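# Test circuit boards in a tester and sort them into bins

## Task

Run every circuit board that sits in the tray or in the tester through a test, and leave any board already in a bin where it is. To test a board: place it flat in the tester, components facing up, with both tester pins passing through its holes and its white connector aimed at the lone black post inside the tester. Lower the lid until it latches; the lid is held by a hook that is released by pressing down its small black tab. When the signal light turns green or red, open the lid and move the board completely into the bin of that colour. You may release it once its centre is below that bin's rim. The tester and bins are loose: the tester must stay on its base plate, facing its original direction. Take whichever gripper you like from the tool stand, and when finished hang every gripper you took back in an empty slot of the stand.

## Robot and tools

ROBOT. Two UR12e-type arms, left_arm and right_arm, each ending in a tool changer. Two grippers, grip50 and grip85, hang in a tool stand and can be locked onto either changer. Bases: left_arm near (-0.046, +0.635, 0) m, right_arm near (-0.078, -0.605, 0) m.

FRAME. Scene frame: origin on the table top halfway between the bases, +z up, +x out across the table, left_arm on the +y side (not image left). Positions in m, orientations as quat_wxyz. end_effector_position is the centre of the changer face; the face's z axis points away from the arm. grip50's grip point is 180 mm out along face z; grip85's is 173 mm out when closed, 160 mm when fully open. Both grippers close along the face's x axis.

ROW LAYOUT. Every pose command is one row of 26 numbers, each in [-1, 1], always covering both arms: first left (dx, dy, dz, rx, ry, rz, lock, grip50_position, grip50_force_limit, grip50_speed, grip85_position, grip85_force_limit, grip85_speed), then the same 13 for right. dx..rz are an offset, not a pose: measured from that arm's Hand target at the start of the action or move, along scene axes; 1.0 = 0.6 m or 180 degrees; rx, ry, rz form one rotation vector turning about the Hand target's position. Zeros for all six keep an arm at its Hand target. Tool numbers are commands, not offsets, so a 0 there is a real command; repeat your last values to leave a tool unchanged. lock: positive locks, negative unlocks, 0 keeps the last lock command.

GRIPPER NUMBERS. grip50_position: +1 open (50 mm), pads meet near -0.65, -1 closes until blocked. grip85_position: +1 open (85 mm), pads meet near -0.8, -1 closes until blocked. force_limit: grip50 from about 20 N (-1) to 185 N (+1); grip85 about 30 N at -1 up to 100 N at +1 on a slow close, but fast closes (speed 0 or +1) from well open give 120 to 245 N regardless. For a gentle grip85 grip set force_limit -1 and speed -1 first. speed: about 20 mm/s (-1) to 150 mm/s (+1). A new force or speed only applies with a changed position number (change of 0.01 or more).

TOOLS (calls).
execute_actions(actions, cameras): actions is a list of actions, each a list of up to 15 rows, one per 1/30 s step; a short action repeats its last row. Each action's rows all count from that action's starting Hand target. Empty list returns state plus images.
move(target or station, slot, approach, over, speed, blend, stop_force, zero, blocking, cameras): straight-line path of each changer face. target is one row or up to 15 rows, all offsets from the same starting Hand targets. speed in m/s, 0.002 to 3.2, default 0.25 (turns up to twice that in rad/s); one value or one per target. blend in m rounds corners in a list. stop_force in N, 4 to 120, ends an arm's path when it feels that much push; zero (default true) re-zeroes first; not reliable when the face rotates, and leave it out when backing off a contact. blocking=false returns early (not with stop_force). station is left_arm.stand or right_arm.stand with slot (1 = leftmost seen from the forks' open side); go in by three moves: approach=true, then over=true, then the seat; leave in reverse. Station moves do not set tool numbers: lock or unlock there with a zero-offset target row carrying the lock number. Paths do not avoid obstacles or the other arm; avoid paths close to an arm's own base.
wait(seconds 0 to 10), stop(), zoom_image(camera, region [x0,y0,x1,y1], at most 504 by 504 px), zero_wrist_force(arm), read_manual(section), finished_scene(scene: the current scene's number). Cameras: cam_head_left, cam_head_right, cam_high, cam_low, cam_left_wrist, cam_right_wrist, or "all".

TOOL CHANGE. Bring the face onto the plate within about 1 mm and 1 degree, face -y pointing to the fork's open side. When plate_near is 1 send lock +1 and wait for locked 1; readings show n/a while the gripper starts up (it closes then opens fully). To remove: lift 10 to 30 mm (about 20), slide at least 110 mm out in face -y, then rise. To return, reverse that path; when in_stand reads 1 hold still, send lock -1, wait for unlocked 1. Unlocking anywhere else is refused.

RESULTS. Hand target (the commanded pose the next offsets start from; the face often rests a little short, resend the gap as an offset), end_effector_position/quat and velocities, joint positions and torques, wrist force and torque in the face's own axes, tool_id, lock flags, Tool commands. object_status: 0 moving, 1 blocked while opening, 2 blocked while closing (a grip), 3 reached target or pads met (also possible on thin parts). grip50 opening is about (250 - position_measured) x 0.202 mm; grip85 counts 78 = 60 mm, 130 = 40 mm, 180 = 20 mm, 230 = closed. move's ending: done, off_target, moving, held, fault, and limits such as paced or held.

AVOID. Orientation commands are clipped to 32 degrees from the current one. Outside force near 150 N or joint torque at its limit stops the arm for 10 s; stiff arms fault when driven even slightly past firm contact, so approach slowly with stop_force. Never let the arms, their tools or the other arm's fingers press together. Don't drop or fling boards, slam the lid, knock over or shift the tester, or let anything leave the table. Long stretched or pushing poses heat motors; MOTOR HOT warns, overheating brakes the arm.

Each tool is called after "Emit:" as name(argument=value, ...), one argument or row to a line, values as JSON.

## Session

Emit:
execute_actions(
  actions=[],
)

Emit:
zoom_image(
  camera="cam_head_right",
  region=[250, 150, 650, 450],
)

Emit:
zoom_image(
  camera="cam_high",
  region=[300, 150, 600, 330],
)

Scene clock: 0.00 s.
left_arm: end_effector_position=(+0.1599, +0.0798, +0.3798) locked=0 unlocked=1 plate_near=0 in_stand=0 unlock_refused=0 tool_id=none grip50_position_measured=n/a grip50_object_status=n/a grip85_position_measured=n/a grip85_object_status=n/a end_effector_quat_wxyz=(+0.353, +0.132, +0.920, -0.104) | right_arm: end_effector_position=(+0.8882, -0.7766, +0.2812) locked=0 unlocked=1 plate_near=0 in_stand=0 unlock_refused=0 tool_id=none grip50_position_measured=n/a grip50_object_status=n/a grip85_position_measured=n/a grip85_object_status=n/a end_effector_quat_wxyz=(+0.206, +0.649, -0.639, +0.359)
Joint positions: left_arm=[-1.737 -1.784 2.318 -2.34 -0.848 -2.938] | right_arm=[-0.241 -0.968 1.603 -2.706 -2.294 2.706]
Joint velocities: within noise
Joint torques (N m): no reading
Wrist force (N): no reading
Wrist torque (N m): no reading
Wrist force, peak (N): no reading
Hand target: left_arm +0.1599, +0.0798, +0.3798; +0.353, +0.132, +0.920, -0.104 | right_arm +0.8882, -0.7766, +0.2812; +0.206, +0.649, -0.639, +0.359
Tool commands: left_gripper/lock=+0.0 left_gripper/grip50_position=+1.0 left_gripper/grip50_force_limit=+1.0 left_gripper/grip50_speed=+1.0 left_gripper/grip85_position=+1.0 left_gripper/grip85_force_limit=+1.0 left_gripper/grip85_speed=+1.0 right_gripper/lock=+0.0 right_gripper/grip50_position=+1.0 right_gripper/grip50_force_limit=+1.0 right_gripper/grip50_speed=+1.0 right_gripper/grip85_position=+1.0 right_gripper/grip85_force_limit=+1.0 right_gripper/grip85_speed=+1.0
camera_calibration:
cam_left_wrist: T_world_to_cam=[[-0.721588, 0.170942, -0.670887, 0.366227], [0.0955832, 0.984356, 0.148007, -0.0997886], [0.685693, 0.0426746, -0.726639, 0.201993], [0, 0, 0, 1]] pos_world=[0.135298, 0.0270041, 0.407242]
cam_right_wrist: T_world_to_cam=[[-0.0545085, -0.691255, 0.720552, -0.683004], [-0.991153, 0.124913, 0.0448551, 1.01697], [-0.121013, -0.711732, -0.691949, -0.21348], [0, 0, 0, 1]] pos_world=[0.944911, -0.751103, 0.298806]

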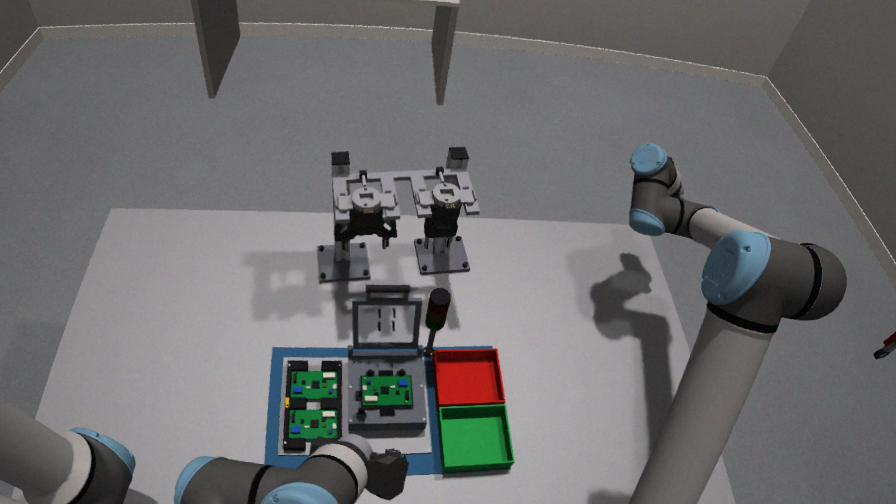

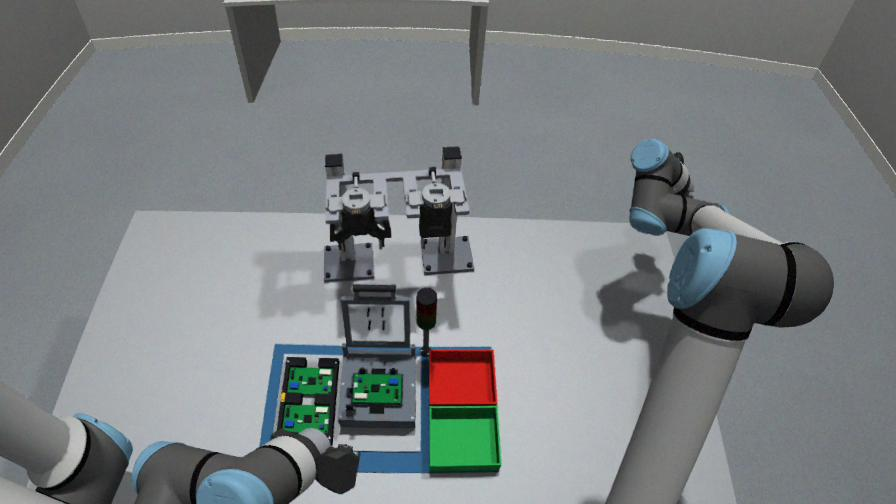

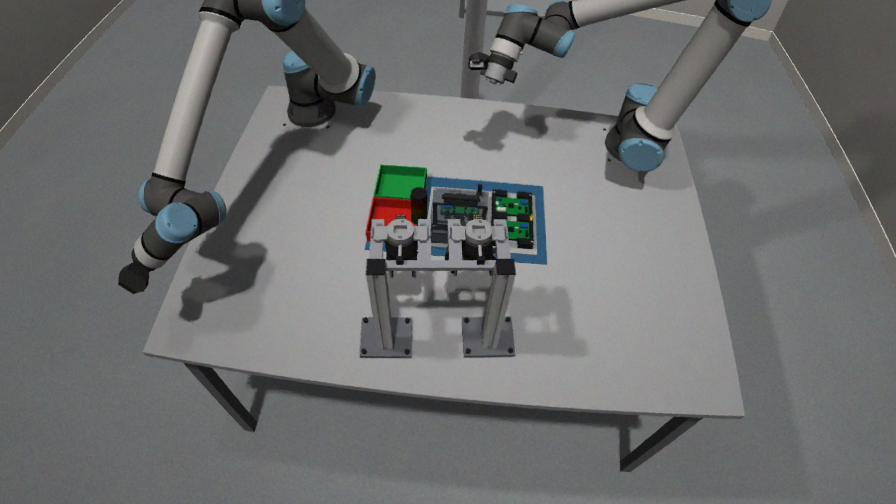

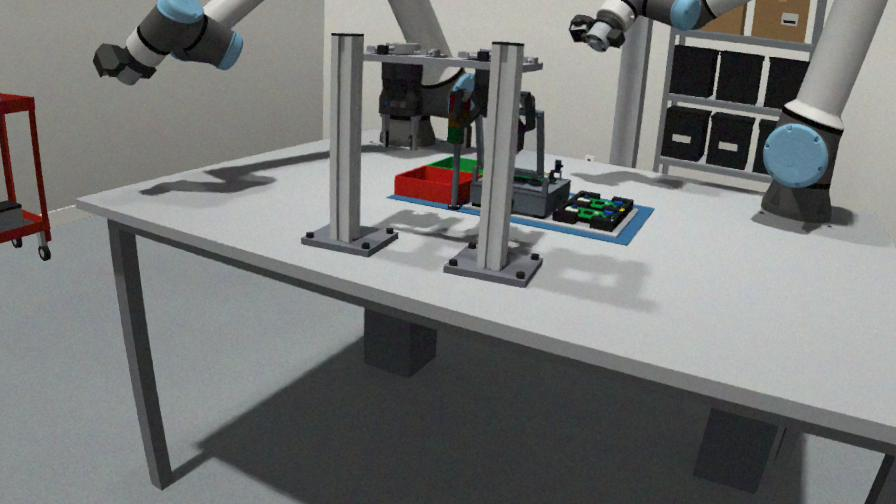

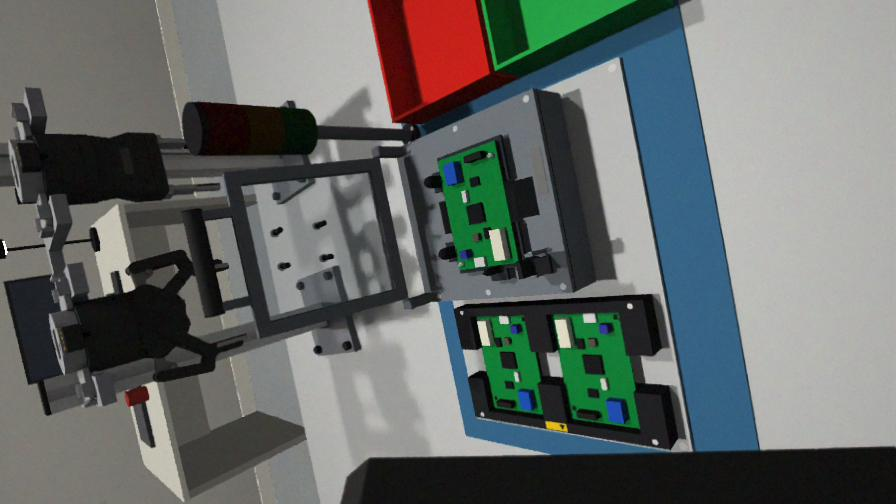

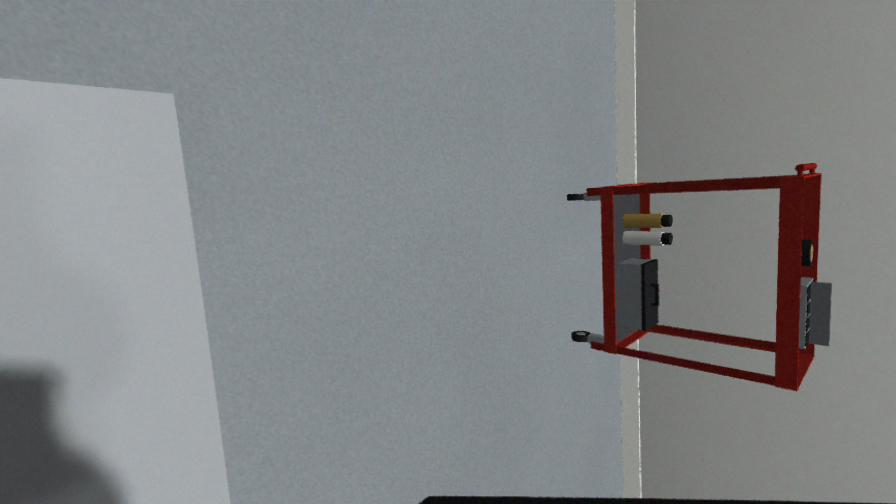

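Scaled by 1.260 from the camera's 896x504 image, which has a finer 1280x720 frame.

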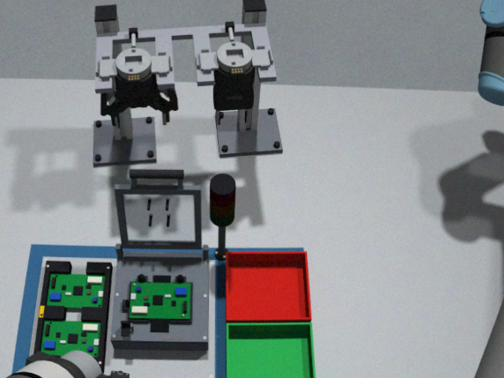

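Scaled by 1.680 from the camera's 896x504 image, which has a finer 1280x720 frame.

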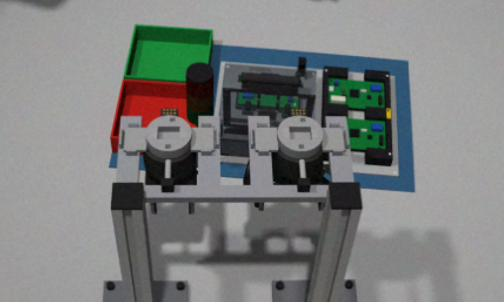

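Emit:
move(
  target=[0.4335,-0.0497,0.2003,0.2144,0.1354,-0.3501,0,1,1,1,1,-1,0.5,0,0,0,0,0,0,0,1,1,1,1,1,1],
  speed=0.5,
  cameras=["cam_left_wrist"],
)

Emit:
zoom_image(
  camera="cam_left_wrist",
  region=[200, 0, 700, 280],
)

Scene clock: 16.77 s.
left_arm: end_effector_position=(+0.4201, +0.0500, +0.4999) locked=0 unlocked=1 plate_near=0 in_stand=0 unlock_refused=0 tool_id=none grip50_position_measured=n/a grip50_object_status=n/a grip85_position_measured=n/a grip85_object_status=n/a end_effector_quat_wxyz=(+0.000, +0.660, +0.751, +0.000) | right_arm: end_effector_position=(+0.8882, -0.7766, +0.2812) locked=0 unlocked=1 plate_near=0 in_stand=0 unlock_refused=0 tool_id=none grip50_position_measured=n/a grip50_object_status=n/a grip85_position_measured=n/a grip85_object_status=n/a end_effector_quat_wxyz=(+0.206, +0.649, -0.639, +0.359)
Joint positions: left_arm=[-1.127 -1.496 1.68 -1.754 -1.571 -1.26] | right_arm=[-0.241 -0.968 1.603 -2.706 -2.294 2.706]
Joint torques (N m): left_arm=[-14.06 -57.28 -57.3 -4.61 3.5 3.12] | right_arm=[2.81 -95.76 -46.21 -6.32 -3.48 -0.98]
Wrist force (N): left_arm=[-0.2 -0.2 1.3] | right_arm=[0.3 -0.4 0.2]
Wrist torque (N m): left_arm=[-0.13 -0.17 0.08] | right_arm=[-0.03 -0.02 -0.01]
Wrist force, peak (N): left_arm=[-1.2 2.7 0.1] | right_arm=[0.6 -0.3 -0.5]
Hand target: left_arm +0.4200, +0.0500, +0.5000; +0.000, +0.661, +0.751, +0.000 | right_arm +0.8882, -0.7766, +0.2812; +0.206, +0.649, -0.639, +0.359
Off the commanded pose: left_arm 0.000 m, 0 deg | right_arm 0.000 m, 0 deg.
move: done
camera_calibration:
cam_left_wrist: T_world_to_cam=[[-0.129302, 0.99156, 0.00942913, 0.00972053], [0.936958, 0.119057, 0.328536, -0.513557], [0.32464, 0.0513149, -0.944444, 0.372349], [0, 0, 0, 1]] pos_world=[0.361559, 0.0323971, 0.520293]
Images, in order (width x height): cam_left_wrist 896x504.

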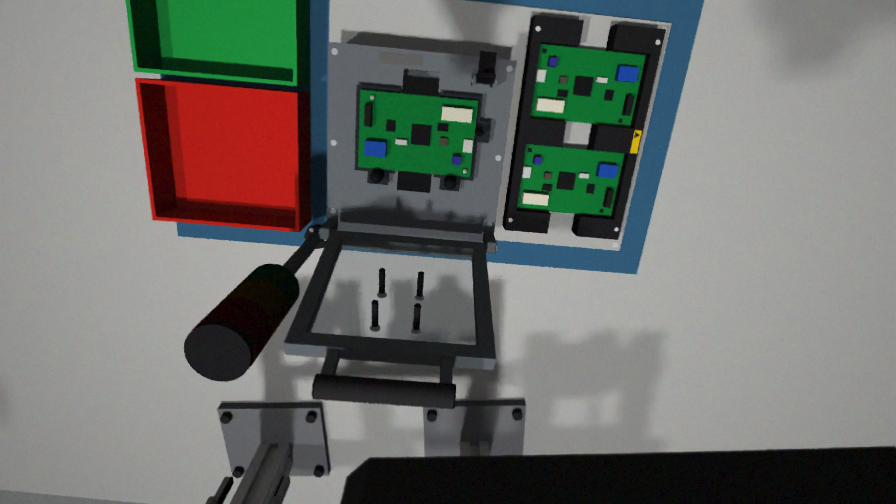

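Scaled by 1.008 from the camera's 896x504 image, which has a finer 1280x720 frame.

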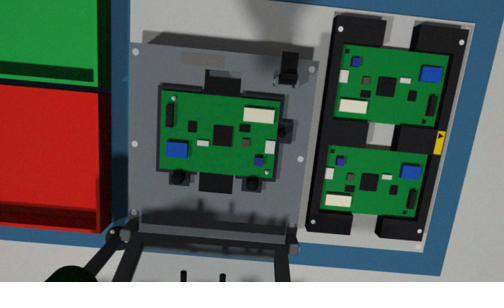

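Emit:
zoom_image(
  camera="cam_left_wrist",
  region=[330, 40, 520, 210],
)

Emit:
zoom_image(
  camera="cam_left_wrist",
  region=[490, 0, 680, 250],
)

Scaled by 2.653 from the camera's 896x504 image, which has a finer 1280x720 frame.

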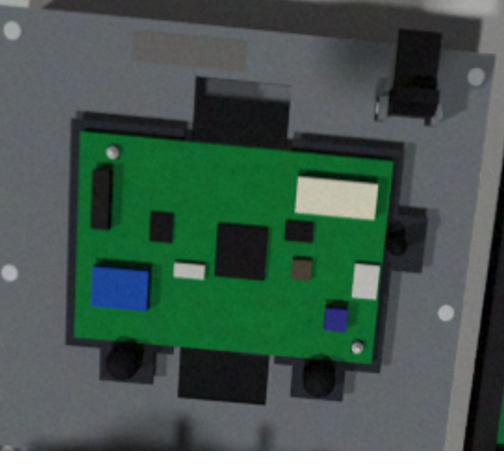

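Scaled by 2.016 from the camera's 896x504 image, which has a finer 1280x720 frame.

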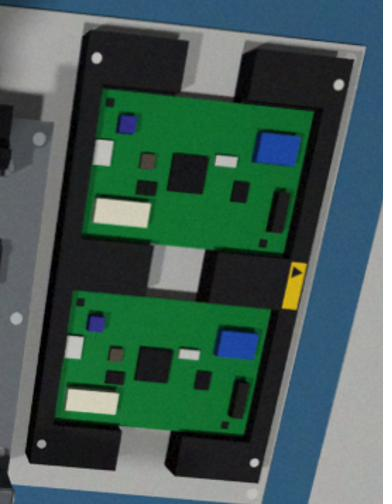

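Emit:
move(
  target=[
    [0.5143,0.031,-0.08,0,0,0,0,1,1,1,1,-1,0.5,0,0,0,0,0,0,0,1,1,1,1,1,1],
    [0.5143,0.031,-0.1667,0,0,0,0,1,1,1,1,-1,0.5,0,0,0,0,0,0,0,1,1,1,1,1,1],
  ],
  speed=[0.5,0.15],
  blend=[0.02,0],
  cameras=["cam_left_wrist"],
)

Scene clock: 38.27 s.
left_arm: end_effector_position=(+0.7286, +0.0685, +0.4000) locked=0 unlocked=1 plate_near=0 in_stand=0 unlock_refused=0 tool_id=none grip50_position_measured=n/a grip50_object_status=n/a grip85_position_measured=n/a grip85_object_status=n/a end_effector_quat_wxyz=(+0.000, +0.661, +0.751, +0.000) | right_arm: end_effector_position=(+0.8882, -0.7766, +0.2812) locked=0 unlocked=1 plate_near=0 in_stand=0 unlock_refused=0 tool_id=none grip50_position_measured=n/a grip50_object_status=n/a grip85_position_measured=n/a grip85_object_status=n/a end_effector_quat_wxyz=(+0.206, +0.649, -0.639, +0.359)
Joint positions: left_arm=[-0.808 -1.113 1.366 -1.823 -1.57 -0.941] | right_arm=[-0.241 -0.968 1.603 -2.706 -2.294 2.706]
Joint torques (N m): left_arm=[-4.78 -95.44 -54.51 -1.56 -1.41 -1.35] | right_arm=[5.31 -98.13 -47.61 -6.87 -3.83 -1.4]
Wrist force (N): left_arm=[-0.9 0.2 0.7] | right_arm=[0.2 -0.3 0.1]
Wrist torque (N m): left_arm=[-0.07 -0.19 0.02] | right_arm=[-0.02 -0.01 -0.01]
Wrist force, peak (N): left_arm=[-1.1 7.2 0.2] | right_arm=[0.5 0.4 0.7]
Hand target: left_arm +0.7286, +0.0686, +0.3999; +0.000, +0.661, +0.751, +0.000 | right_arm +0.8882, -0.7766, +0.2812; +0.206, +0.649, -0.639, +0.359
Off the commanded pose: left_arm 0.000 m, 0 deg | right_arm 0.000 m, 0 deg.
move: done
camera_calibration:
cam_left_wrist: T_world_to_cam=[[-0.12899, 0.991601, 0.00943651, 0.0319091], [0.937, 0.118761, 0.328523, -0.77207], [0.324643, 0.0512183, -0.944449, 0.176772], [0, 0, 0, 1]] pos_world=[0.670158, 0.0509971, 0.420293]
Images, in order (width x height): cam_left_wrist 896x504.

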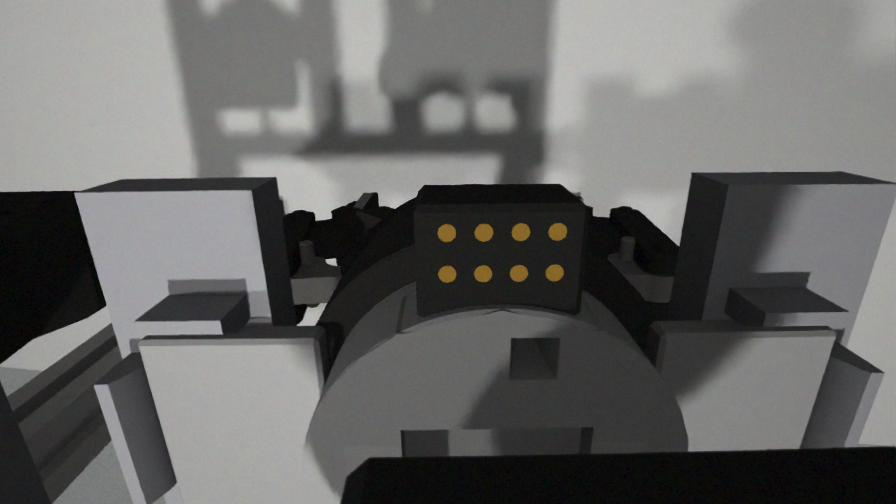

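Emit:
move(
  target=[0,0,-0.0655,0,0,0.0,0,1,1,1,1,-1,0.5,0,0,0,0,0,0,0,1,1,1,1,1,1],
  speed=0.03,
  stop_force=12,
  cameras=[],
)

Scene clock: 43.10 s.
left_arm: end_effector_position=(+0.7286, +0.0685, +0.3610) locked=0 unlocked=1 plate_near=1 in_stand=1 unlock_refused=0 tool_id=none grip50_position_measured=n/a grip50_object_status=n/a grip85_position_measured=n/a grip85_object_status=n/a end_effector_quat_wxyz=(+0.000, +0.661, +0.751, +0.000) | right_arm: end_effector_position=(+0.8882, -0.7766, +0.2812) locked=0 unlocked=1 plate_near=0 in_stand=0 unlock_refused=0 tool_id=none grip50_position_measured=n/a grip50_object_status=n/a grip85_position_measured=n/a grip85_object_status=n/a end_effector_quat_wxyz=(+0.206, +0.649, -0.639, +0.359)
Joint positions: left_arm=[-0.808 -1.095 1.41 -1.885 -1.57 -0.941] | right_arm=[-0.241 -0.968 1.603 -2.706 -2.294 2.706]
Joint torques (N m): left_arm=[-10.11 -85.11 -49.77 1.87 2.33 2.39] | right_arm=[7.1 -95.55 -49.84 -7.57 -4.96 -0.92]
Wrist force (N): left_arm=[-1.9 1.0 -11.8] | right_arm=[0.2 0.0 -0.3]
Wrist torque (N m): left_arm=[-0.18 -0.60 0.03] | right_arm=[0.00 -0.02 0.00]
Wrist force, peak (N): left_arm=[8.4 -3.7 -25.6] | right_arm=[0.4 0.7 0.6]
Hand target: left_arm +0.7286, +0.0685, +0.3610; +0.000, +0.661, +0.751, +0.000 | right_arm +0.8882, -0.7766, +0.2812; +0.206, +0.649, -0.639, +0.359
Off the commanded pose: left_arm 0.000 m, 0 deg | right_arm 0.000 m, 0 deg.
move: contact (left_arm)
No camera images: "cameras" was empty.

Emit:
move(
  target=[0,0,0.0003,0,0,0,1,1,1,1,1,-1,0.5,0,0,0,0,0,0,0,1,1,1,1,1,1],
  speed=0.02,
  cameras=[],
)

Emit:
wait(
  seconds=0.7,
  cameras=[],
)

Scene clock: 45.17 s.
left_arm: end_effector_position=(+0.7286, +0.0685, +0.3612) locked=0 unlocked=0 plate_near=1 in_stand=1 unlock_refused=0 tool_id=none grip50_position_measured=n/a grip50_object_status=n/a grip85_position_measured=n/a grip85_object_status=n/a end_effector_quat_wxyz=(+0.000, +0.661, +0.751, +0.000) | right_arm: end_effector_position=(+0.8882, -0.7766, +0.2812) locked=0 unlocked=1 plate_near=0 in_stand=0 unlock_refused=0 tool_id=none grip50_position_measured=n/a grip50_object_status=n/a grip85_position_measured=n/a grip85_object_status=n/a end_effector_quat_wxyz=(+0.206, +0.649, -0.639, +0.359)
Joint positions: left_arm=[-0.808 -1.095 1.41 -1.885 -1.57 -0.941] | right_arm=[-0.241 -0.968 1.603 -2.706 -2.294 2.706]
Joint torques (N m): left_arm=[-12.95 -97.97 -54.62 -0.49 2.16 3.15] | right_arm=[5.8 -100.15 -51.43 -7.73 -4.75 -1]
Wrist force (N): left_arm=[-1.9 0.6 -3.0] | right_arm=[0.5 -0.2 0.4]
Wrist torque (N m): left_arm=[-0.27 -0.91 0.05] | right_arm=[-0.01 -0.04 -0.01]
Wrist force, peak (N): left_arm=[-1.7 0.8 -11.7] | right_arm=[0.8 0.2 0.2]
Hand target: left_arm +0.7286, +0.0685, +0.3612; +0.000, +0.661, +0.751, +0.000 | right_arm +0.8882, -0.7766, +0.2812; +0.206, +0.649, -0.639, +0.359
Tool commands: left_gripper/lock=+0.0 left_gripper/grip50_position=+1.0 left_gripper/grip50_force_limit=+1.0 left_gripper/grip50_speed=+1.0 left_gripper/grip85_position=+1.0 left_gripper/grip85_force_limit=-1.0 left_gripper/grip85_speed=+0.5 right_gripper/lock=+0.0 right_gripper/grip50_position=+1.0 right_gripper/grip50_force_limit=+1.0 right_gripper/grip50_speed=+1.0 right_gripper/grip85_position=+1.0 right_gripper/grip85_force_limit=+1.0 right_gripper/grip85_speed=+1.0
Off the commanded pose: left_arm 0.000 m, 0 deg | right_arm 0.000 m, 0 deg.
move: done
No camera images: "cameras" was empty.

Scene clock: 45.87 s.
left_arm: end_effector_position=(+0.7286, +0.0685, +0.3613) locked=1 unlocked=0 plate_near=1 in_stand=1 unlock_refused=0 tool_id=grip85 grip50_position_measured=n/a grip50_object_status=n/a grip85_position_measured=n/a grip85_object_status=n/a end_effector_quat_wxyz=(+0.000, +0.661, +0.751, +0.000) | right_arm: end_effector_position=(+0.8882, -0.7766, +0.2812) locked=0 unlocked=1 plate_near=0 in_stand=0 unlock_refused=0 tool_id=none grip50_position_measured=n/a grip50_object_status=n/a grip85_position_measured=n/a grip85_object_status=n/a end_effector_quat_wxyz=(+0.206, +0.649, -0.639, +0.359)
Joint positions: left_arm=[-0.808 -1.095 1.41 -1.885 -1.57 -0.941] | right_arm=[-0.241 -0.968 1.603 -2.706 -2.294 2.706]
Joint torques (N m): left_arm=[-12.08 -90.29 -49.86 -5.31 2.28 2.76] | right_arm=[7.14 -98.24 -52.04 -7.7 -5.08 -1.28]
Wrist force (N): left_arm=[1.2 0.0 -10.9] | right_arm=[0.0 0.1 -0.2]
Wrist torque (N m): left_arm=[-0.32 -0.94 0.04] | right_arm=[0.01 0.00 -0.01]
Wrist force, peak (N): left_arm=[1.1 -0.3 -13.5] | right_arm=[0.8 0.1 0.4]
Hand target: left_arm +0.7286, +0.0685, +0.3612; +0.000, +0.661, +0.751, +0.000 | right_arm +0.8882, -0.7766, +0.2812; +0.206, +0.649, -0.639, +0.359
Tool commands: left_gripper/lock=+0.0 left_gripper/grip50_position=+1.0 left_gripper/grip50_force_limit=+1.0 left_gripper/grip50_speed=+1.0 left_gripper/grip85_position=+1.0 left_gripper/grip85_force_limit=-1.0 left_gripper/grip85_speed=+0.5 right_gripper/lock=+0.0 right_gripper/grip50_position=+1.0 right_gripper/grip50_force_limit=+1.0 right_gripper/grip50_speed=+1.0 right_gripper/grip85_position=+1.0 right_gripper/grip85_force_limit=+1.0 right_gripper/grip85_speed=+1.0
Off the commanded pose: left_arm 0.000 m, 0 deg | right_arm 0.000 m, 0 deg.
wait: 0.70 s; at rest by 0.20 s
No camera images: "cameras" was empty.

Emit:
move(
  target=[
    [0,0,0.035,0,0,0,1,1,1,1,1,-1,0.5,0,0,0,0,0,0,0,1,1,1,1,1,1],
    [-0.2065,-0.0268,0.035,0,0,0,1,1,1,1,1,-1,0.5,0,0,0,0,0,0,0,1,1,1,1,1,1],
    [-0.2165,-0.03,0.21,0,0,0,1,1,1,1,1,-1,0.5,0,0,0,0,0,0,0,1,1,1,1,1,1],
    [-0.2958,-0.0833,0.2312,0,0,-0.5283,1,1,1,1,1,-1,0.5,0,0,0,0,0,0,0,1,1,1,1,1,1],
  ],
  speed=[0.06,0.12,0.25,0.4],
  blend=[0.003,0.01,0.04,0],
  cameras=["cam_left_wrist","cam_low"],
)

Scene clock: 73.90 s.
left_arm: end_effector_position=(+0.5510, +0.0185, +0.4999) locked=1 unlocked=0 plate_near=1 in_stand=0 unlock_refused=0 tool_id=grip85 grip50_position_measured=n/a grip50_object_status=n/a grip85_position_measured=3 grip85_object_status=3 end_effector_quat_wxyz=(+0.000, +1.000, +0.019, +0.000) | right_arm: end_effector_position=(+0.8882, -0.7766, +0.2812) locked=0 unlocked=1 plate_near=0 in_stand=0 unlock_refused=0 tool_id=none grip50_position_measured=n/a grip50_object_status=n/a grip85_position_measured=n/a grip85_object_status=n/a end_effector_quat_wxyz=(+0.206, +0.649, -0.639, +0.359)
Joint positions: left_arm=[-1 -1.314 1.466 -1.723 -1.57 0.527] | right_arm=[-0.241 -0.968 1.603 -2.706 -2.294 2.706]
Joint torques (N m): left_arm=[16.66 -84.03 -59.45 -3.61 -4.2 2.7] | right_arm=[10.91 -101.4 -52.38 -8.66 -4.88 -1.29]
Wrist force (N): left_arm=[-0.1 0.3 1.1] | right_arm=[-0.1 -0.2 0.2]
Wrist torque (N m): left_arm=[-0.05 -0.21 0.08] | right_arm=[-0.01 0.00 0.00]
Wrist force, peak (N): left_arm=[1.1 -0.1 -11.5] | right_arm=[0.8 -0.5 0.3]
Hand target: left_arm +0.5511, +0.0185, +0.4999; +0.000, +1.000, +0.019, +0.000 | right_arm +0.8882, -0.7766, +0.2812; +0.206, +0.649, -0.639, +0.359
Tool commands: left_gripper/lock=+0.0 left_gripper/grip50_position=+1.0 left_gripper/grip50_force_limit=+1.0 left_gripper/grip50_speed=+1.0 left_gripper/grip85_position=+1.0 left_gripper/grip85_force_limit=-1.0 left_gripper/grip85_speed=+0.5 right_gripper/lock=+0.0 right_gripper/grip50_position=+1.0 right_gripper/grip50_force_limit=+1.0 right_gripper/grip50_speed=+1.0 right_gripper/grip85_position=+1.0 right_gripper/grip85_force_limit=+1.0 right_gripper/grip85_speed=+1.0
Off the commanded pose: left_arm 0.000 m, 0 deg | right_arm 0.000 m, 0 deg.
move: done
camera_calibration:
cam_left_wrist: T_world_to_cam=[[0.999136, 0.0404841, 0.00940573, -0.546292], [0.0351474, -0.943789, 0.328674, -0.116006], [0.0221831, -0.32806, -0.944397, 0.505113], [0, 0, 0, 1]] pos_world=[0.538692, 0.0783384, 0.520293]
Images, in order (width x height): cam_low 896x504, cam_left_wrist 896x504.

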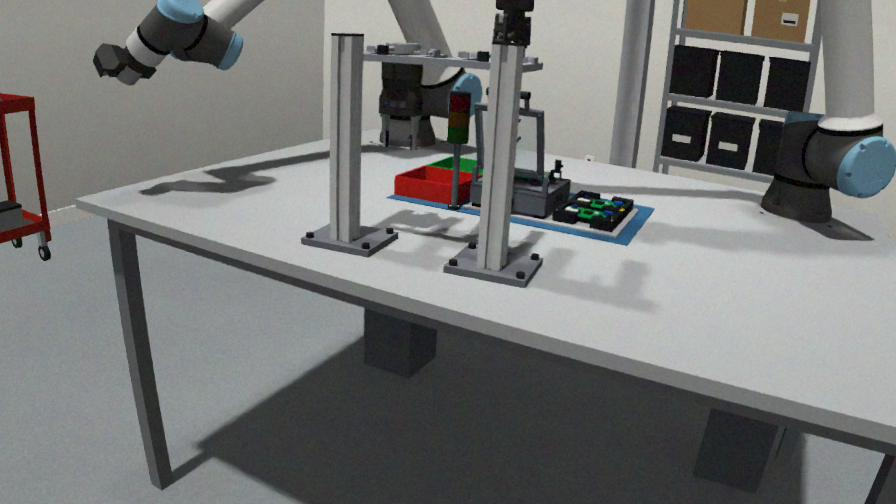

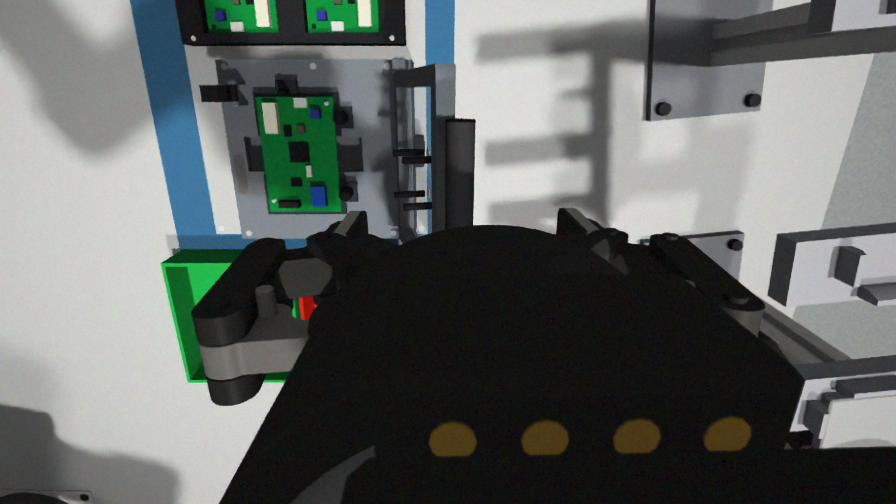

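Emit:
move(
  target=[
    [0,0,-0.081,0,0,0,1,1,1,1,-0.1,-1,0.5,0,0,0,0,0,0,0,1,1,1,1,1,1],
    [-0.0493,-0.0019,-0.0752,0.0009,-0.0222,0,1,1,1,1,-0.1,-1,0.5,0,0,0,0,0,0,0,1,1,1,1,1,1],
    [-0.1222,-0.0048,-0.0727,0.0017,-0.0444,0,1,1,1,1,-0.1,-1,0.5,0,0,0,0,0,0,0,1,1,1,1,1,1],
    [-0.2357,-0.0092,-0.0902,0.0032,-0.0833,0,1,1,1,1,-0.1,-1,0.5,0,0,0,0,0,0,0,1,1,1,1,1,1],
    [-0.3522,-0.0137,-0.1358,0.0052,-0.1332,0,1,1,1,1,-0.1,-1,0.5,0,0,0,0,0,0,0,1,1,1,1,1,1],
    [-0.4512,-0.0176,-0.2033,0.0069,-0.1777,0,1,1,1,1,-0.1,-1,0.5,0,0,0,0,0,0,0,1,1,1,1,1,1],
    [-0.5323,-0.0207,-0.2902,0.0086,-0.222,0,1,1,1,1,-0.1,-1,0.5,0,0,0,0,0,0,0,1,1,1,1,1,1],
    [-0.585,-0.0228,-0.3842,0.0099,-0.2554,0,1,1,1,1,-0.1,-1,0.5,0,0,0,0,0,0,0,1,1,1,1,1,1],
    [-0.6,-0.0234,-0.4332,0.0104,-0.2665,0,1,1,1,1,-0.1,-1,0.5,0,0,0,0,0,0,0,1,1,1,1,1,1],
  ],
  speed=[0.1,0.08,0.12,0.13,0.13,0.13,0.13,0.12,0.08],
  blend=[0.005,0.01,0.02,0.02,0.02,0.02,0.02,0.02,0],
  stop_force=40,
  cameras=["cam_left_wrist","cam_low"],
)

Scene clock: 89.17 s.
left_arm: end_effector_position=(+0.1911, +0.0045, +0.2400) locked=1 unlocked=0 plate_near=1 in_stand=0 unlock_refused=0 tool_id=grip85 grip50_position_measured=n/a grip50_object_status=n/a grip85_position_measured=141 grip85_object_status=3 end_effector_quat_wxyz=(-0.008, +0.913, +0.018, +0.407) | right_arm: end_effector_position=(+0.8882, -0.7766, +0.2812) locked=0 unlocked=1 plate_near=0 in_stand=0 unlock_refused=0 tool_id=none grip50_position_measured=n/a grip50_object_status=n/a grip85_position_measured=n/a grip85_object_status=n/a end_effector_quat_wxyz=(+0.206, +0.649, -0.639, +0.359)
Joint positions: left_arm=[-1.686 -1.418 2.194 -2.172 -0.746 -0.236] | right_arm=[-0.241 -0.968 1.603 -2.706 -2.294 2.706]
Joint torques (N m): left_arm=[16.2 -67.11 -52.78 -1.59 1.02 3.54] | right_arm=[15.45 -100.91 -52.27 -9.1 -4.59 -1.57]
Wrist force (N): left_arm=[-1.2 0.0 1.4] | right_arm=[0.4 -0.7 0.1]
Wrist torque (N m): left_arm=[-0.05 -0.15 -0.28] | right_arm=[-0.04 -0.03 -0.01]
Wrist force, peak (N): left_arm=[5.7 -2.6 -3.9] | right_arm=[0.5 -0.4 0.8]
Hand target: left_arm +0.1911, +0.0045, +0.2400; -0.008, +0.913, +0.018, +0.407 | right_arm +0.8882, -0.7766, +0.2812; +0.206, +0.649, -0.639, +0.359
Tool commands: left_gripper/lock=+0.0 left_gripper/grip50_position=+1.0 left_gripper/grip50_force_limit=+1.0 left_gripper/grip50_speed=+1.0 left_gripper/grip85_position=-0.1 left_gripper/grip85_force_limit=-1.0 left_gripper/grip85_speed=+0.5 right_gripper/lock=+0.0 right_gripper/grip50_position=+1.0 right_gripper/grip50_force_limit=+1.0 right_gripper/grip50_speed=+1.0 right_gripper/grip85_position=+1.0 right_gripper/grip85_force_limit=+1.0 right_gripper/grip85_speed=+1.0
Off the commanded pose: left_arm 0.000 m, 0 deg | right_arm 0.000 m, 0 deg.
move: done; blend cut to 0.0154 m at target 8
camera_calibration:
cam_left_wrist: T_world_to_cam=[[0.66151, 0.0272315, 0.749441, -0.296778], [-0.208422, -0.953295, 0.218606, 0.0418909], [0.720392, -0.30081, -0.624939, 0.0527574], [0, 0, 0, 1]] pos_world=[0.167047, 0.063886, 0.24623]
Images, in order (width x height): cam_low 896x504, cam_left_wrist 896x504.

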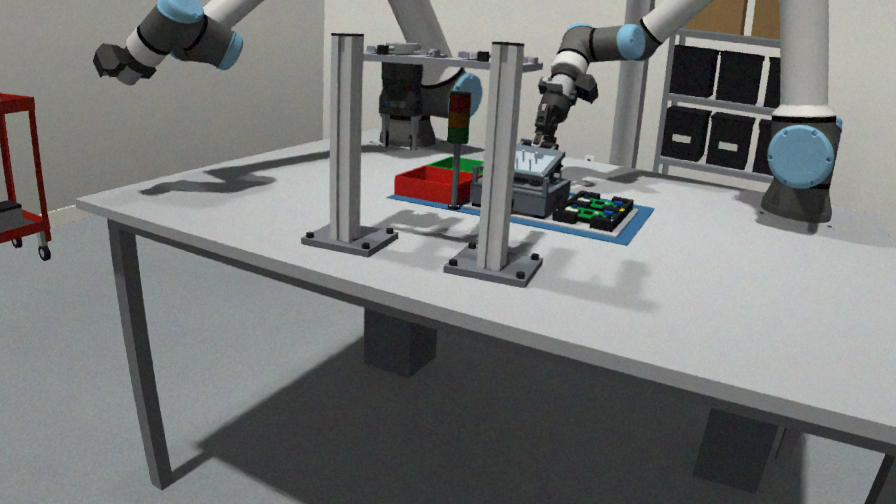

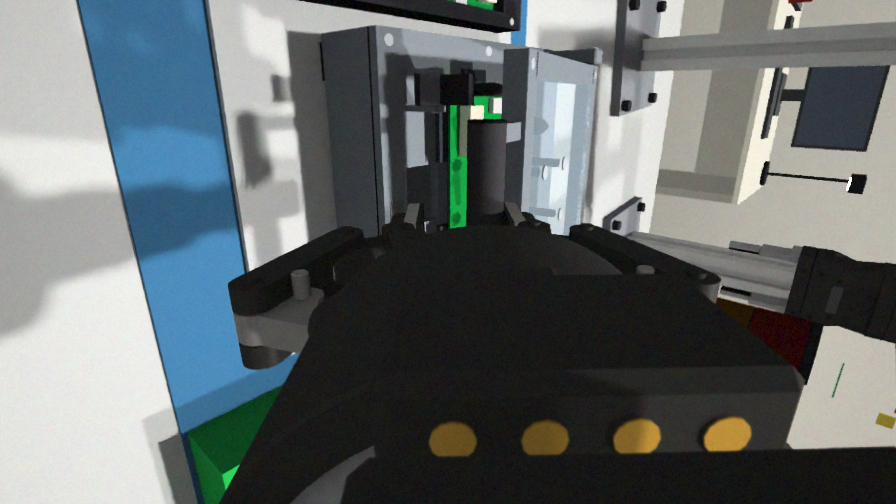

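Emit:
move(
  target=[
    [-0.0743,-0.0029,0.0668,0,0,0,1,1,1,1,-0.1,-1,0.5,0,0,0,0,0,0,0,1,1,1,1,1,1],
    [0.2188,0.0085,0.2167,-0.0104,0.2665,0,1,1,1,1,-1,-1,1,0,0,0,0,0,0,0,1,1,1,1,1,1],
    [0.2188,0.0085,0.165,-0.0104,0.2665,0,1,1,1,1,-1,-1,1,0,0,0,0,0,0,0,1,1,1,1,1,1],
  ],
  speed=[0.15,0.35,0.15],
  blend=[0.01,0,0],
  cameras=["cam_left_wrist"],
)

Scene clock: 98.97 s.
left_arm: end_effector_position=(+0.3224, +0.0096, +0.3389) locked=1 unlocked=0 plate_near=1 in_stand=0 unlock_refused=0 tool_id=grip85 grip50_position_measured=n/a grip50_object_status=n/a grip85_position_measured=234 grip85_object_status=3 end_effector_quat_wxyz=(+0.000, +1.000, +0.019, +0.000) | right_arm: end_effector_position=(+0.8882, -0.7766, +0.2812) locked=0 unlocked=1 plate_near=0 in_stand=0 unlock_refused=0 tool_id=none grip50_position_measured=n/a grip50_object_status=n/a grip85_position_measured=n/a grip85_object_status=n/a end_effector_quat_wxyz=(+0.206, +0.649, -0.639, +0.359)
Joint positions: left_arm=[-1.275 -1.445 1.922 -2.049 -1.57 0.252] | right_arm=[-0.241 -0.968 1.603 -2.706 -2.294 2.706]
Joint torques (N m): left_arm=[15 -74.31 -64.7 -2.73 -3.57 3.05] | right_arm=[13.17 -105.06 -52.79 -9.5 -4.95 -1.46]
Wrist force (N): left_arm=[-0.6 0.0 0.9] | right_arm=[0.3 -0.1 0.1]
Wrist torque (N m): left_arm=[-0.10 -0.13 0.09] | right_arm=[-0.01 -0.03 -0.01]
Wrist force, peak (N): left_arm=[-2.0 -0.3 6.5] | right_arm=[1.0 -0.3 0.2]
Hand target: left_arm +0.3224, +0.0096, +0.3390; +0.000, +1.000, +0.019, +0.000 | right_arm +0.8882, -0.7766, +0.2812; +0.206, +0.649, -0.639, +0.359
Tool commands: left_gripper/lock=+0.0 left_gripper/grip50_position=+1.0 left_gripper/grip50_force_limit=+1.0 left_gripper/grip50_speed=+1.0 left_gripper/grip85_position=-1.0 left_gripper/grip85_force_limit=-1.0 left_gripper/grip85_speed=+1.0 right_gripper/lock=+0.0 right_gripper/grip50_position=+1.0 right_gripper/grip50_force_limit=+1.0 right_gripper/grip50_speed=+1.0 right_gripper/grip85_position=+1.0 right_gripper/grip85_force_limit=+1.0 right_gripper/grip85_speed=+1.0
Off the commanded pose: left_arm 0.000 m, 0 deg | right_arm 0.000 m, 0 deg.
move: done
camera_calibration:
cam_left_wrist: T_world_to_cam=[[0.999142, 0.0403566, 0.00934192, -0.315984], [0.0350452, -0.943752, 0.328791, -0.0634336], [0.0220853, -0.328181, -0.944357, 0.355147], [0, 0, 0, 1]] pos_world=[0.310092, 0.069439, 0.359193]
Images, in order (width x height): cam_left_wrist 896x504.

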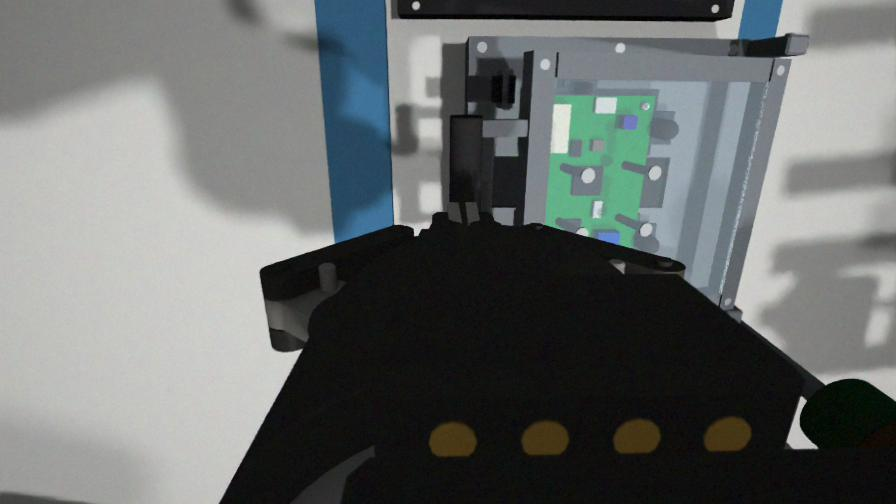

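Emit:
move(
  target=[0,0,-0.095,0,0,0,1,1,1,1,-1,-1,1,0,0,0,0,0,0,0,1,1,1,1,1,1],
  speed=0.02,
  stop_force=35,
  cameras=["cam_left_wrist","cam_low"],
)

Scene clock: 105.13 s.
left_arm: end_effector_position=(+0.3224, +0.0096, +0.2899) locked=1 unlocked=0 plate_near=1 in_stand=0 unlock_refused=0 tool_id=grip85 grip50_position_measured=n/a grip50_object_status=n/a grip85_position_measured=234 grip85_object_status=3 end_effector_quat_wxyz=(+0.000, +1.000, +0.019, +0.000) | right_arm: end_effector_position=(+0.8882, -0.7766, +0.2812) locked=0 unlocked=1 plate_near=0 in_stand=0 unlock_refused=0 tool_id=none grip50_position_measured=n/a grip50_object_status=n/a grip85_position_measured=n/a grip85_object_status=n/a end_effector_quat_wxyz=(+0.206, +0.649, -0.639, +0.359)
Joint positions: left_arm=[-1.275 -1.402 1.971 -2.14 -1.57 0.252] | right_arm=[-0.241 -0.968 1.603 -2.706 -2.294 2.706]
Joint torques (N m): left_arm=[16.82 -55.86 -44.29 2.57 -1.21 2.41] | right_arm=[14 -106.33 -53.42 -9.27 -4.58 -1.2]
Wrist force (N): left_arm=[1.9 5.2 -21.2] | right_arm=[0.2 -0.3 0.4]
Wrist torque (N m): left_arm=[-1.06 0.39 0.05] | right_arm=[-0.02 -0.01 -0.01]
Wrist force, peak (N): left_arm=[-8.1 -13.1 -60.7] | right_arm=[0.6 0.0 0.7]
Hand target: left_arm +0.3224, +0.0096, +0.2900; +0.000, +1.000, +0.019, +0.000 (not the last commanded pose) | right_arm +0.8882, -0.7766, +0.2812; +0.206, +0.649, -0.639, +0.359
Tool commands: left_gripper/lock=+0.0 left_gripper/grip50_position=+1.0 left_gripper/grip50_force_limit=+1.0 left_gripper/grip50_speed=+1.0 left_gripper/grip85_position=-1.0 left_gripper/grip85_force_limit=-1.0 left_gripper/grip85_speed=+1.0 right_gripper/lock=+0.0 right_gripper/grip50_position=+1.0 right_gripper/grip50_force_limit=+1.0 right_gripper/grip50_speed=+1.0 right_gripper/grip85_position=+1.0 right_gripper/grip85_force_limit=+1.0 right_gripper/grip85_speed=+1.0
Off the commanded pose: left_arm 0.008 m, 0 deg | right_arm 0.000 m, 0 deg.
move: contact (left_arm)
camera_calibration:
cam_left_wrist: T_world_to_cam=[[0.999142, 0.0403567, 0.00934605, -0.315528], [0.035046, -0.943783, 0.328702, -0.0473265], [0.022086, -0.328092, -0.944387, 0.308971], [0, 0, 0, 1]] pos_world=[0.310092, 0.0694387, 0.310293]
Images, in order (width x height): cam_low 896x504, cam_left_wrist 896x504.

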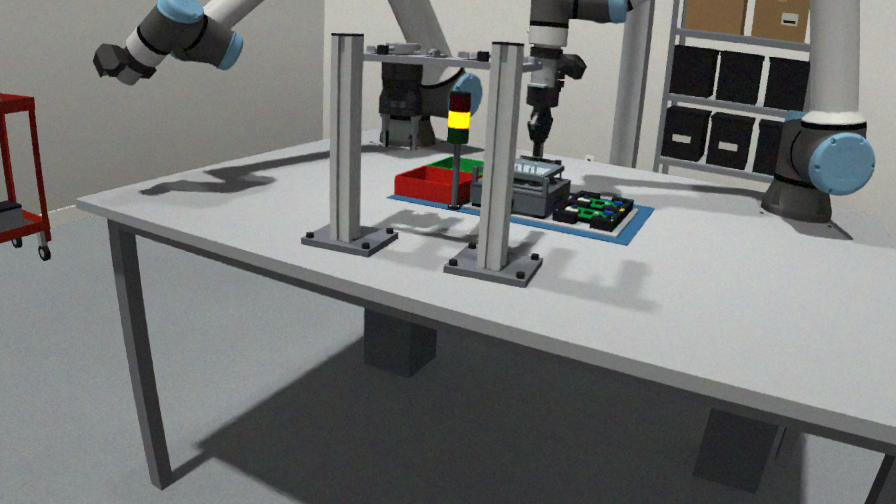

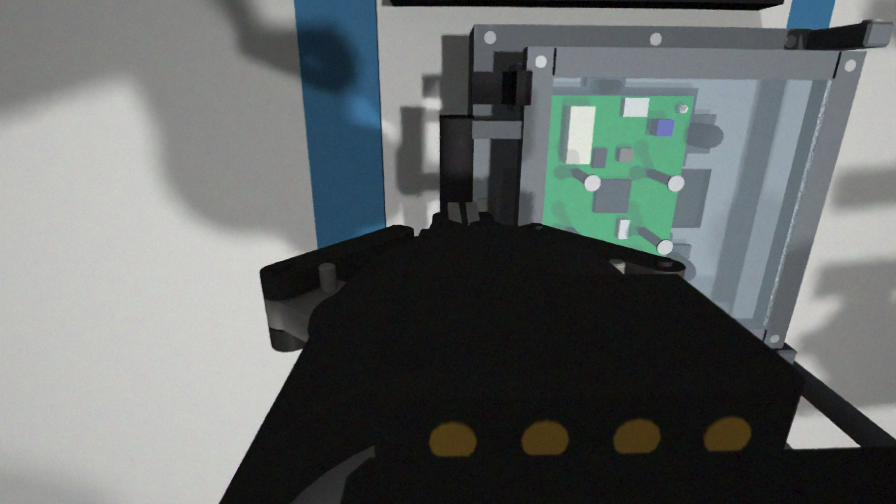

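Emit:
move(
  target=[
    [0,0,0.03,0,0,0,1,1,1,1,-1,-1,1,0,0,0,0,0,0,0,1,1,1,1,1,1],
    [0.0077,0.05,0.0667,0,0,0,1,1,1,1,-1,-1,1,0,0,0,0,0,0,0,1,1,1,1,1,1],
    [0.0077,0.1003,0.0333,0,0,0,1,1,1,1,-1,-1,1,0,0,0,0,0,0,0,1,1,1,1,1,1],
  ],
  speed=[0.1,0.25,0.2],
  blend=[0.005,0.01,0],
  cameras=["cam_left_wrist","cam_low"],
)

Emit:
zoom_image(
  camera="cam_left_wrist",
  region=[400, 100, 600, 240],
)

Scene clock: 110.13 s.
left_arm: end_effector_position=(+0.3271, +0.0698, +0.3101) locked=1 unlocked=0 plate_near=1 in_stand=0 unlock_refused=0 tool_id=grip85 grip50_position_measured=n/a grip50_object_status=n/a grip85_position_measured=234 grip85_object_status=3 end_effector_quat_wxyz=(+0.000, +1.000, +0.019, +0.000) | right_arm: end_effector_position=(+0.8882, -0.7766, +0.2812) locked=0 unlocked=1 plate_near=0 in_stand=0 unlock_refused=0 tool_id=none grip50_position_measured=n/a grip50_object_status=n/a grip85_position_measured=n/a grip85_object_status=n/a end_effector_quat_wxyz=(+0.206, +0.649, -0.639, +0.359)
Joint positions: left_arm=[-1.241 -1.498 2.039 -2.113 -1.57 0.285] | right_arm=[-0.241 -0.968 1.603 -2.706 -2.294 2.706]
Joint torques (N m): left_arm=[-11.25 -54.21 -52.05 -2.65 2.1 -2.95] | right_arm=[13.06 -106.13 -51.81 -9.38 -4.89 -1.46]
Wrist force (N): left_arm=[-1.7 0.7 0.7] | right_arm=[0.0 -0.2 0.0]
Wrist torque (N m): left_arm=[-0.01 -0.10 -0.17] | right_arm=[-0.01 -0.01 -0.01]
Wrist force, peak (N): left_arm=[2.1 5.2 -21.7] | right_arm=[0.8 -0.8 0.3]
Hand target: left_arm +0.3270, +0.0698, +0.3099; +0.000, +1.000, +0.019, +0.000 | right_arm +0.8882, -0.7766, +0.2812; +0.206, +0.649, -0.639, +0.359
Tool commands: left_gripper/lock=+0.0 left_gripper/grip50_position=+1.0 left_gripper/grip50_force_limit=+1.0 left_gripper/grip50_speed=+1.0 left_gripper/grip85_position=-1.0 left_gripper/grip85_force_limit=-1.0 left_gripper/grip85_speed=+1.0 right_gripper/lock=+0.0 right_gripper/grip50_position=+1.0 right_gripper/grip50_force_limit=+1.0 right_gripper/grip50_speed=+1.0 right_gripper/grip85_position=+1.0 right_gripper/grip85_force_limit=+1.0 right_gripper/grip85_speed=+1.0
Off the commanded pose: left_arm 0.000 m, 0 deg | right_arm 0.000 m, 0 deg.
move: done
camera_calibration:
cam_left_wrist: T_world_to_cam=[[0.999136, 0.0404869, 0.00939286, -0.322972], [0.0351472, -0.943685, 0.328973, 0.00258077], [0.022183, -0.328358, -0.944293, 0.347571], [0, 0, 0, 1]] pos_world=[0.314892, 0.129639, 0.330393]
Images, in order (width x height): cam_low 896x504, cam_left_wrist 896x504.

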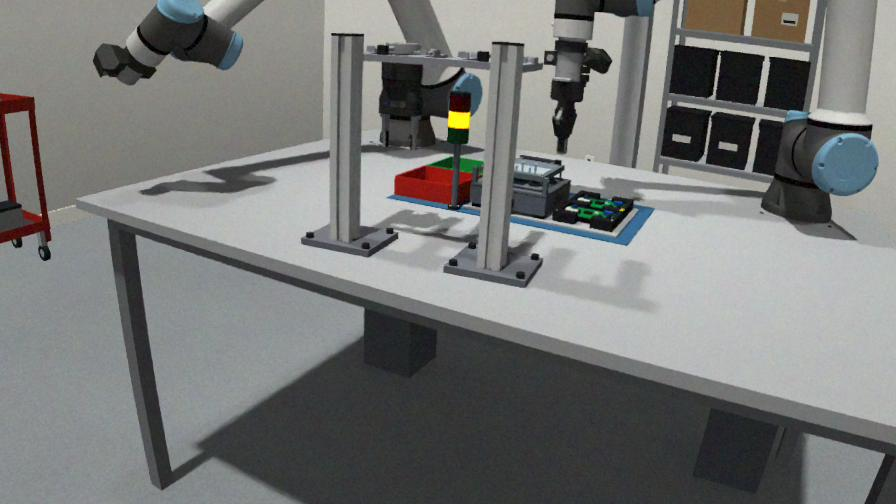

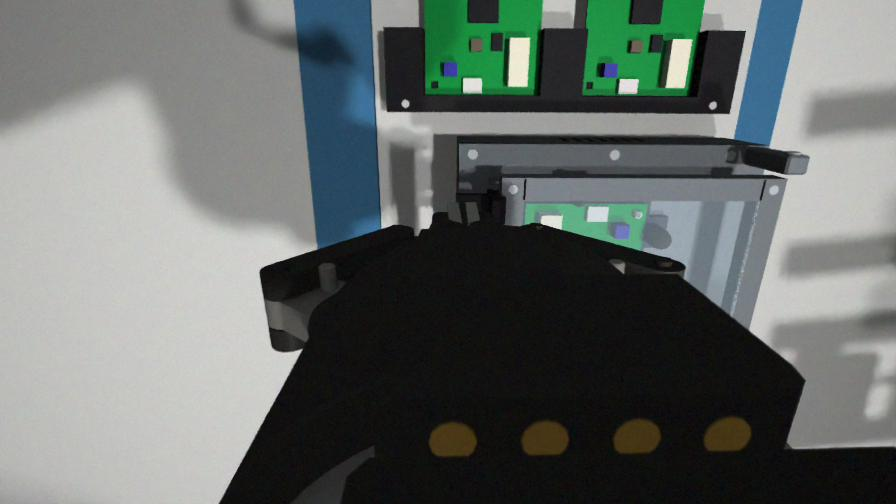

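Scaled by 2.520 from the camera's 896x504 image, which has a finer 1280x720 frame.

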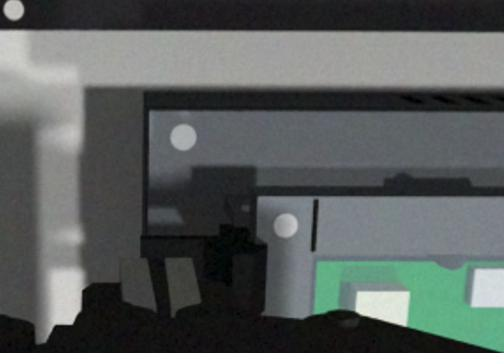

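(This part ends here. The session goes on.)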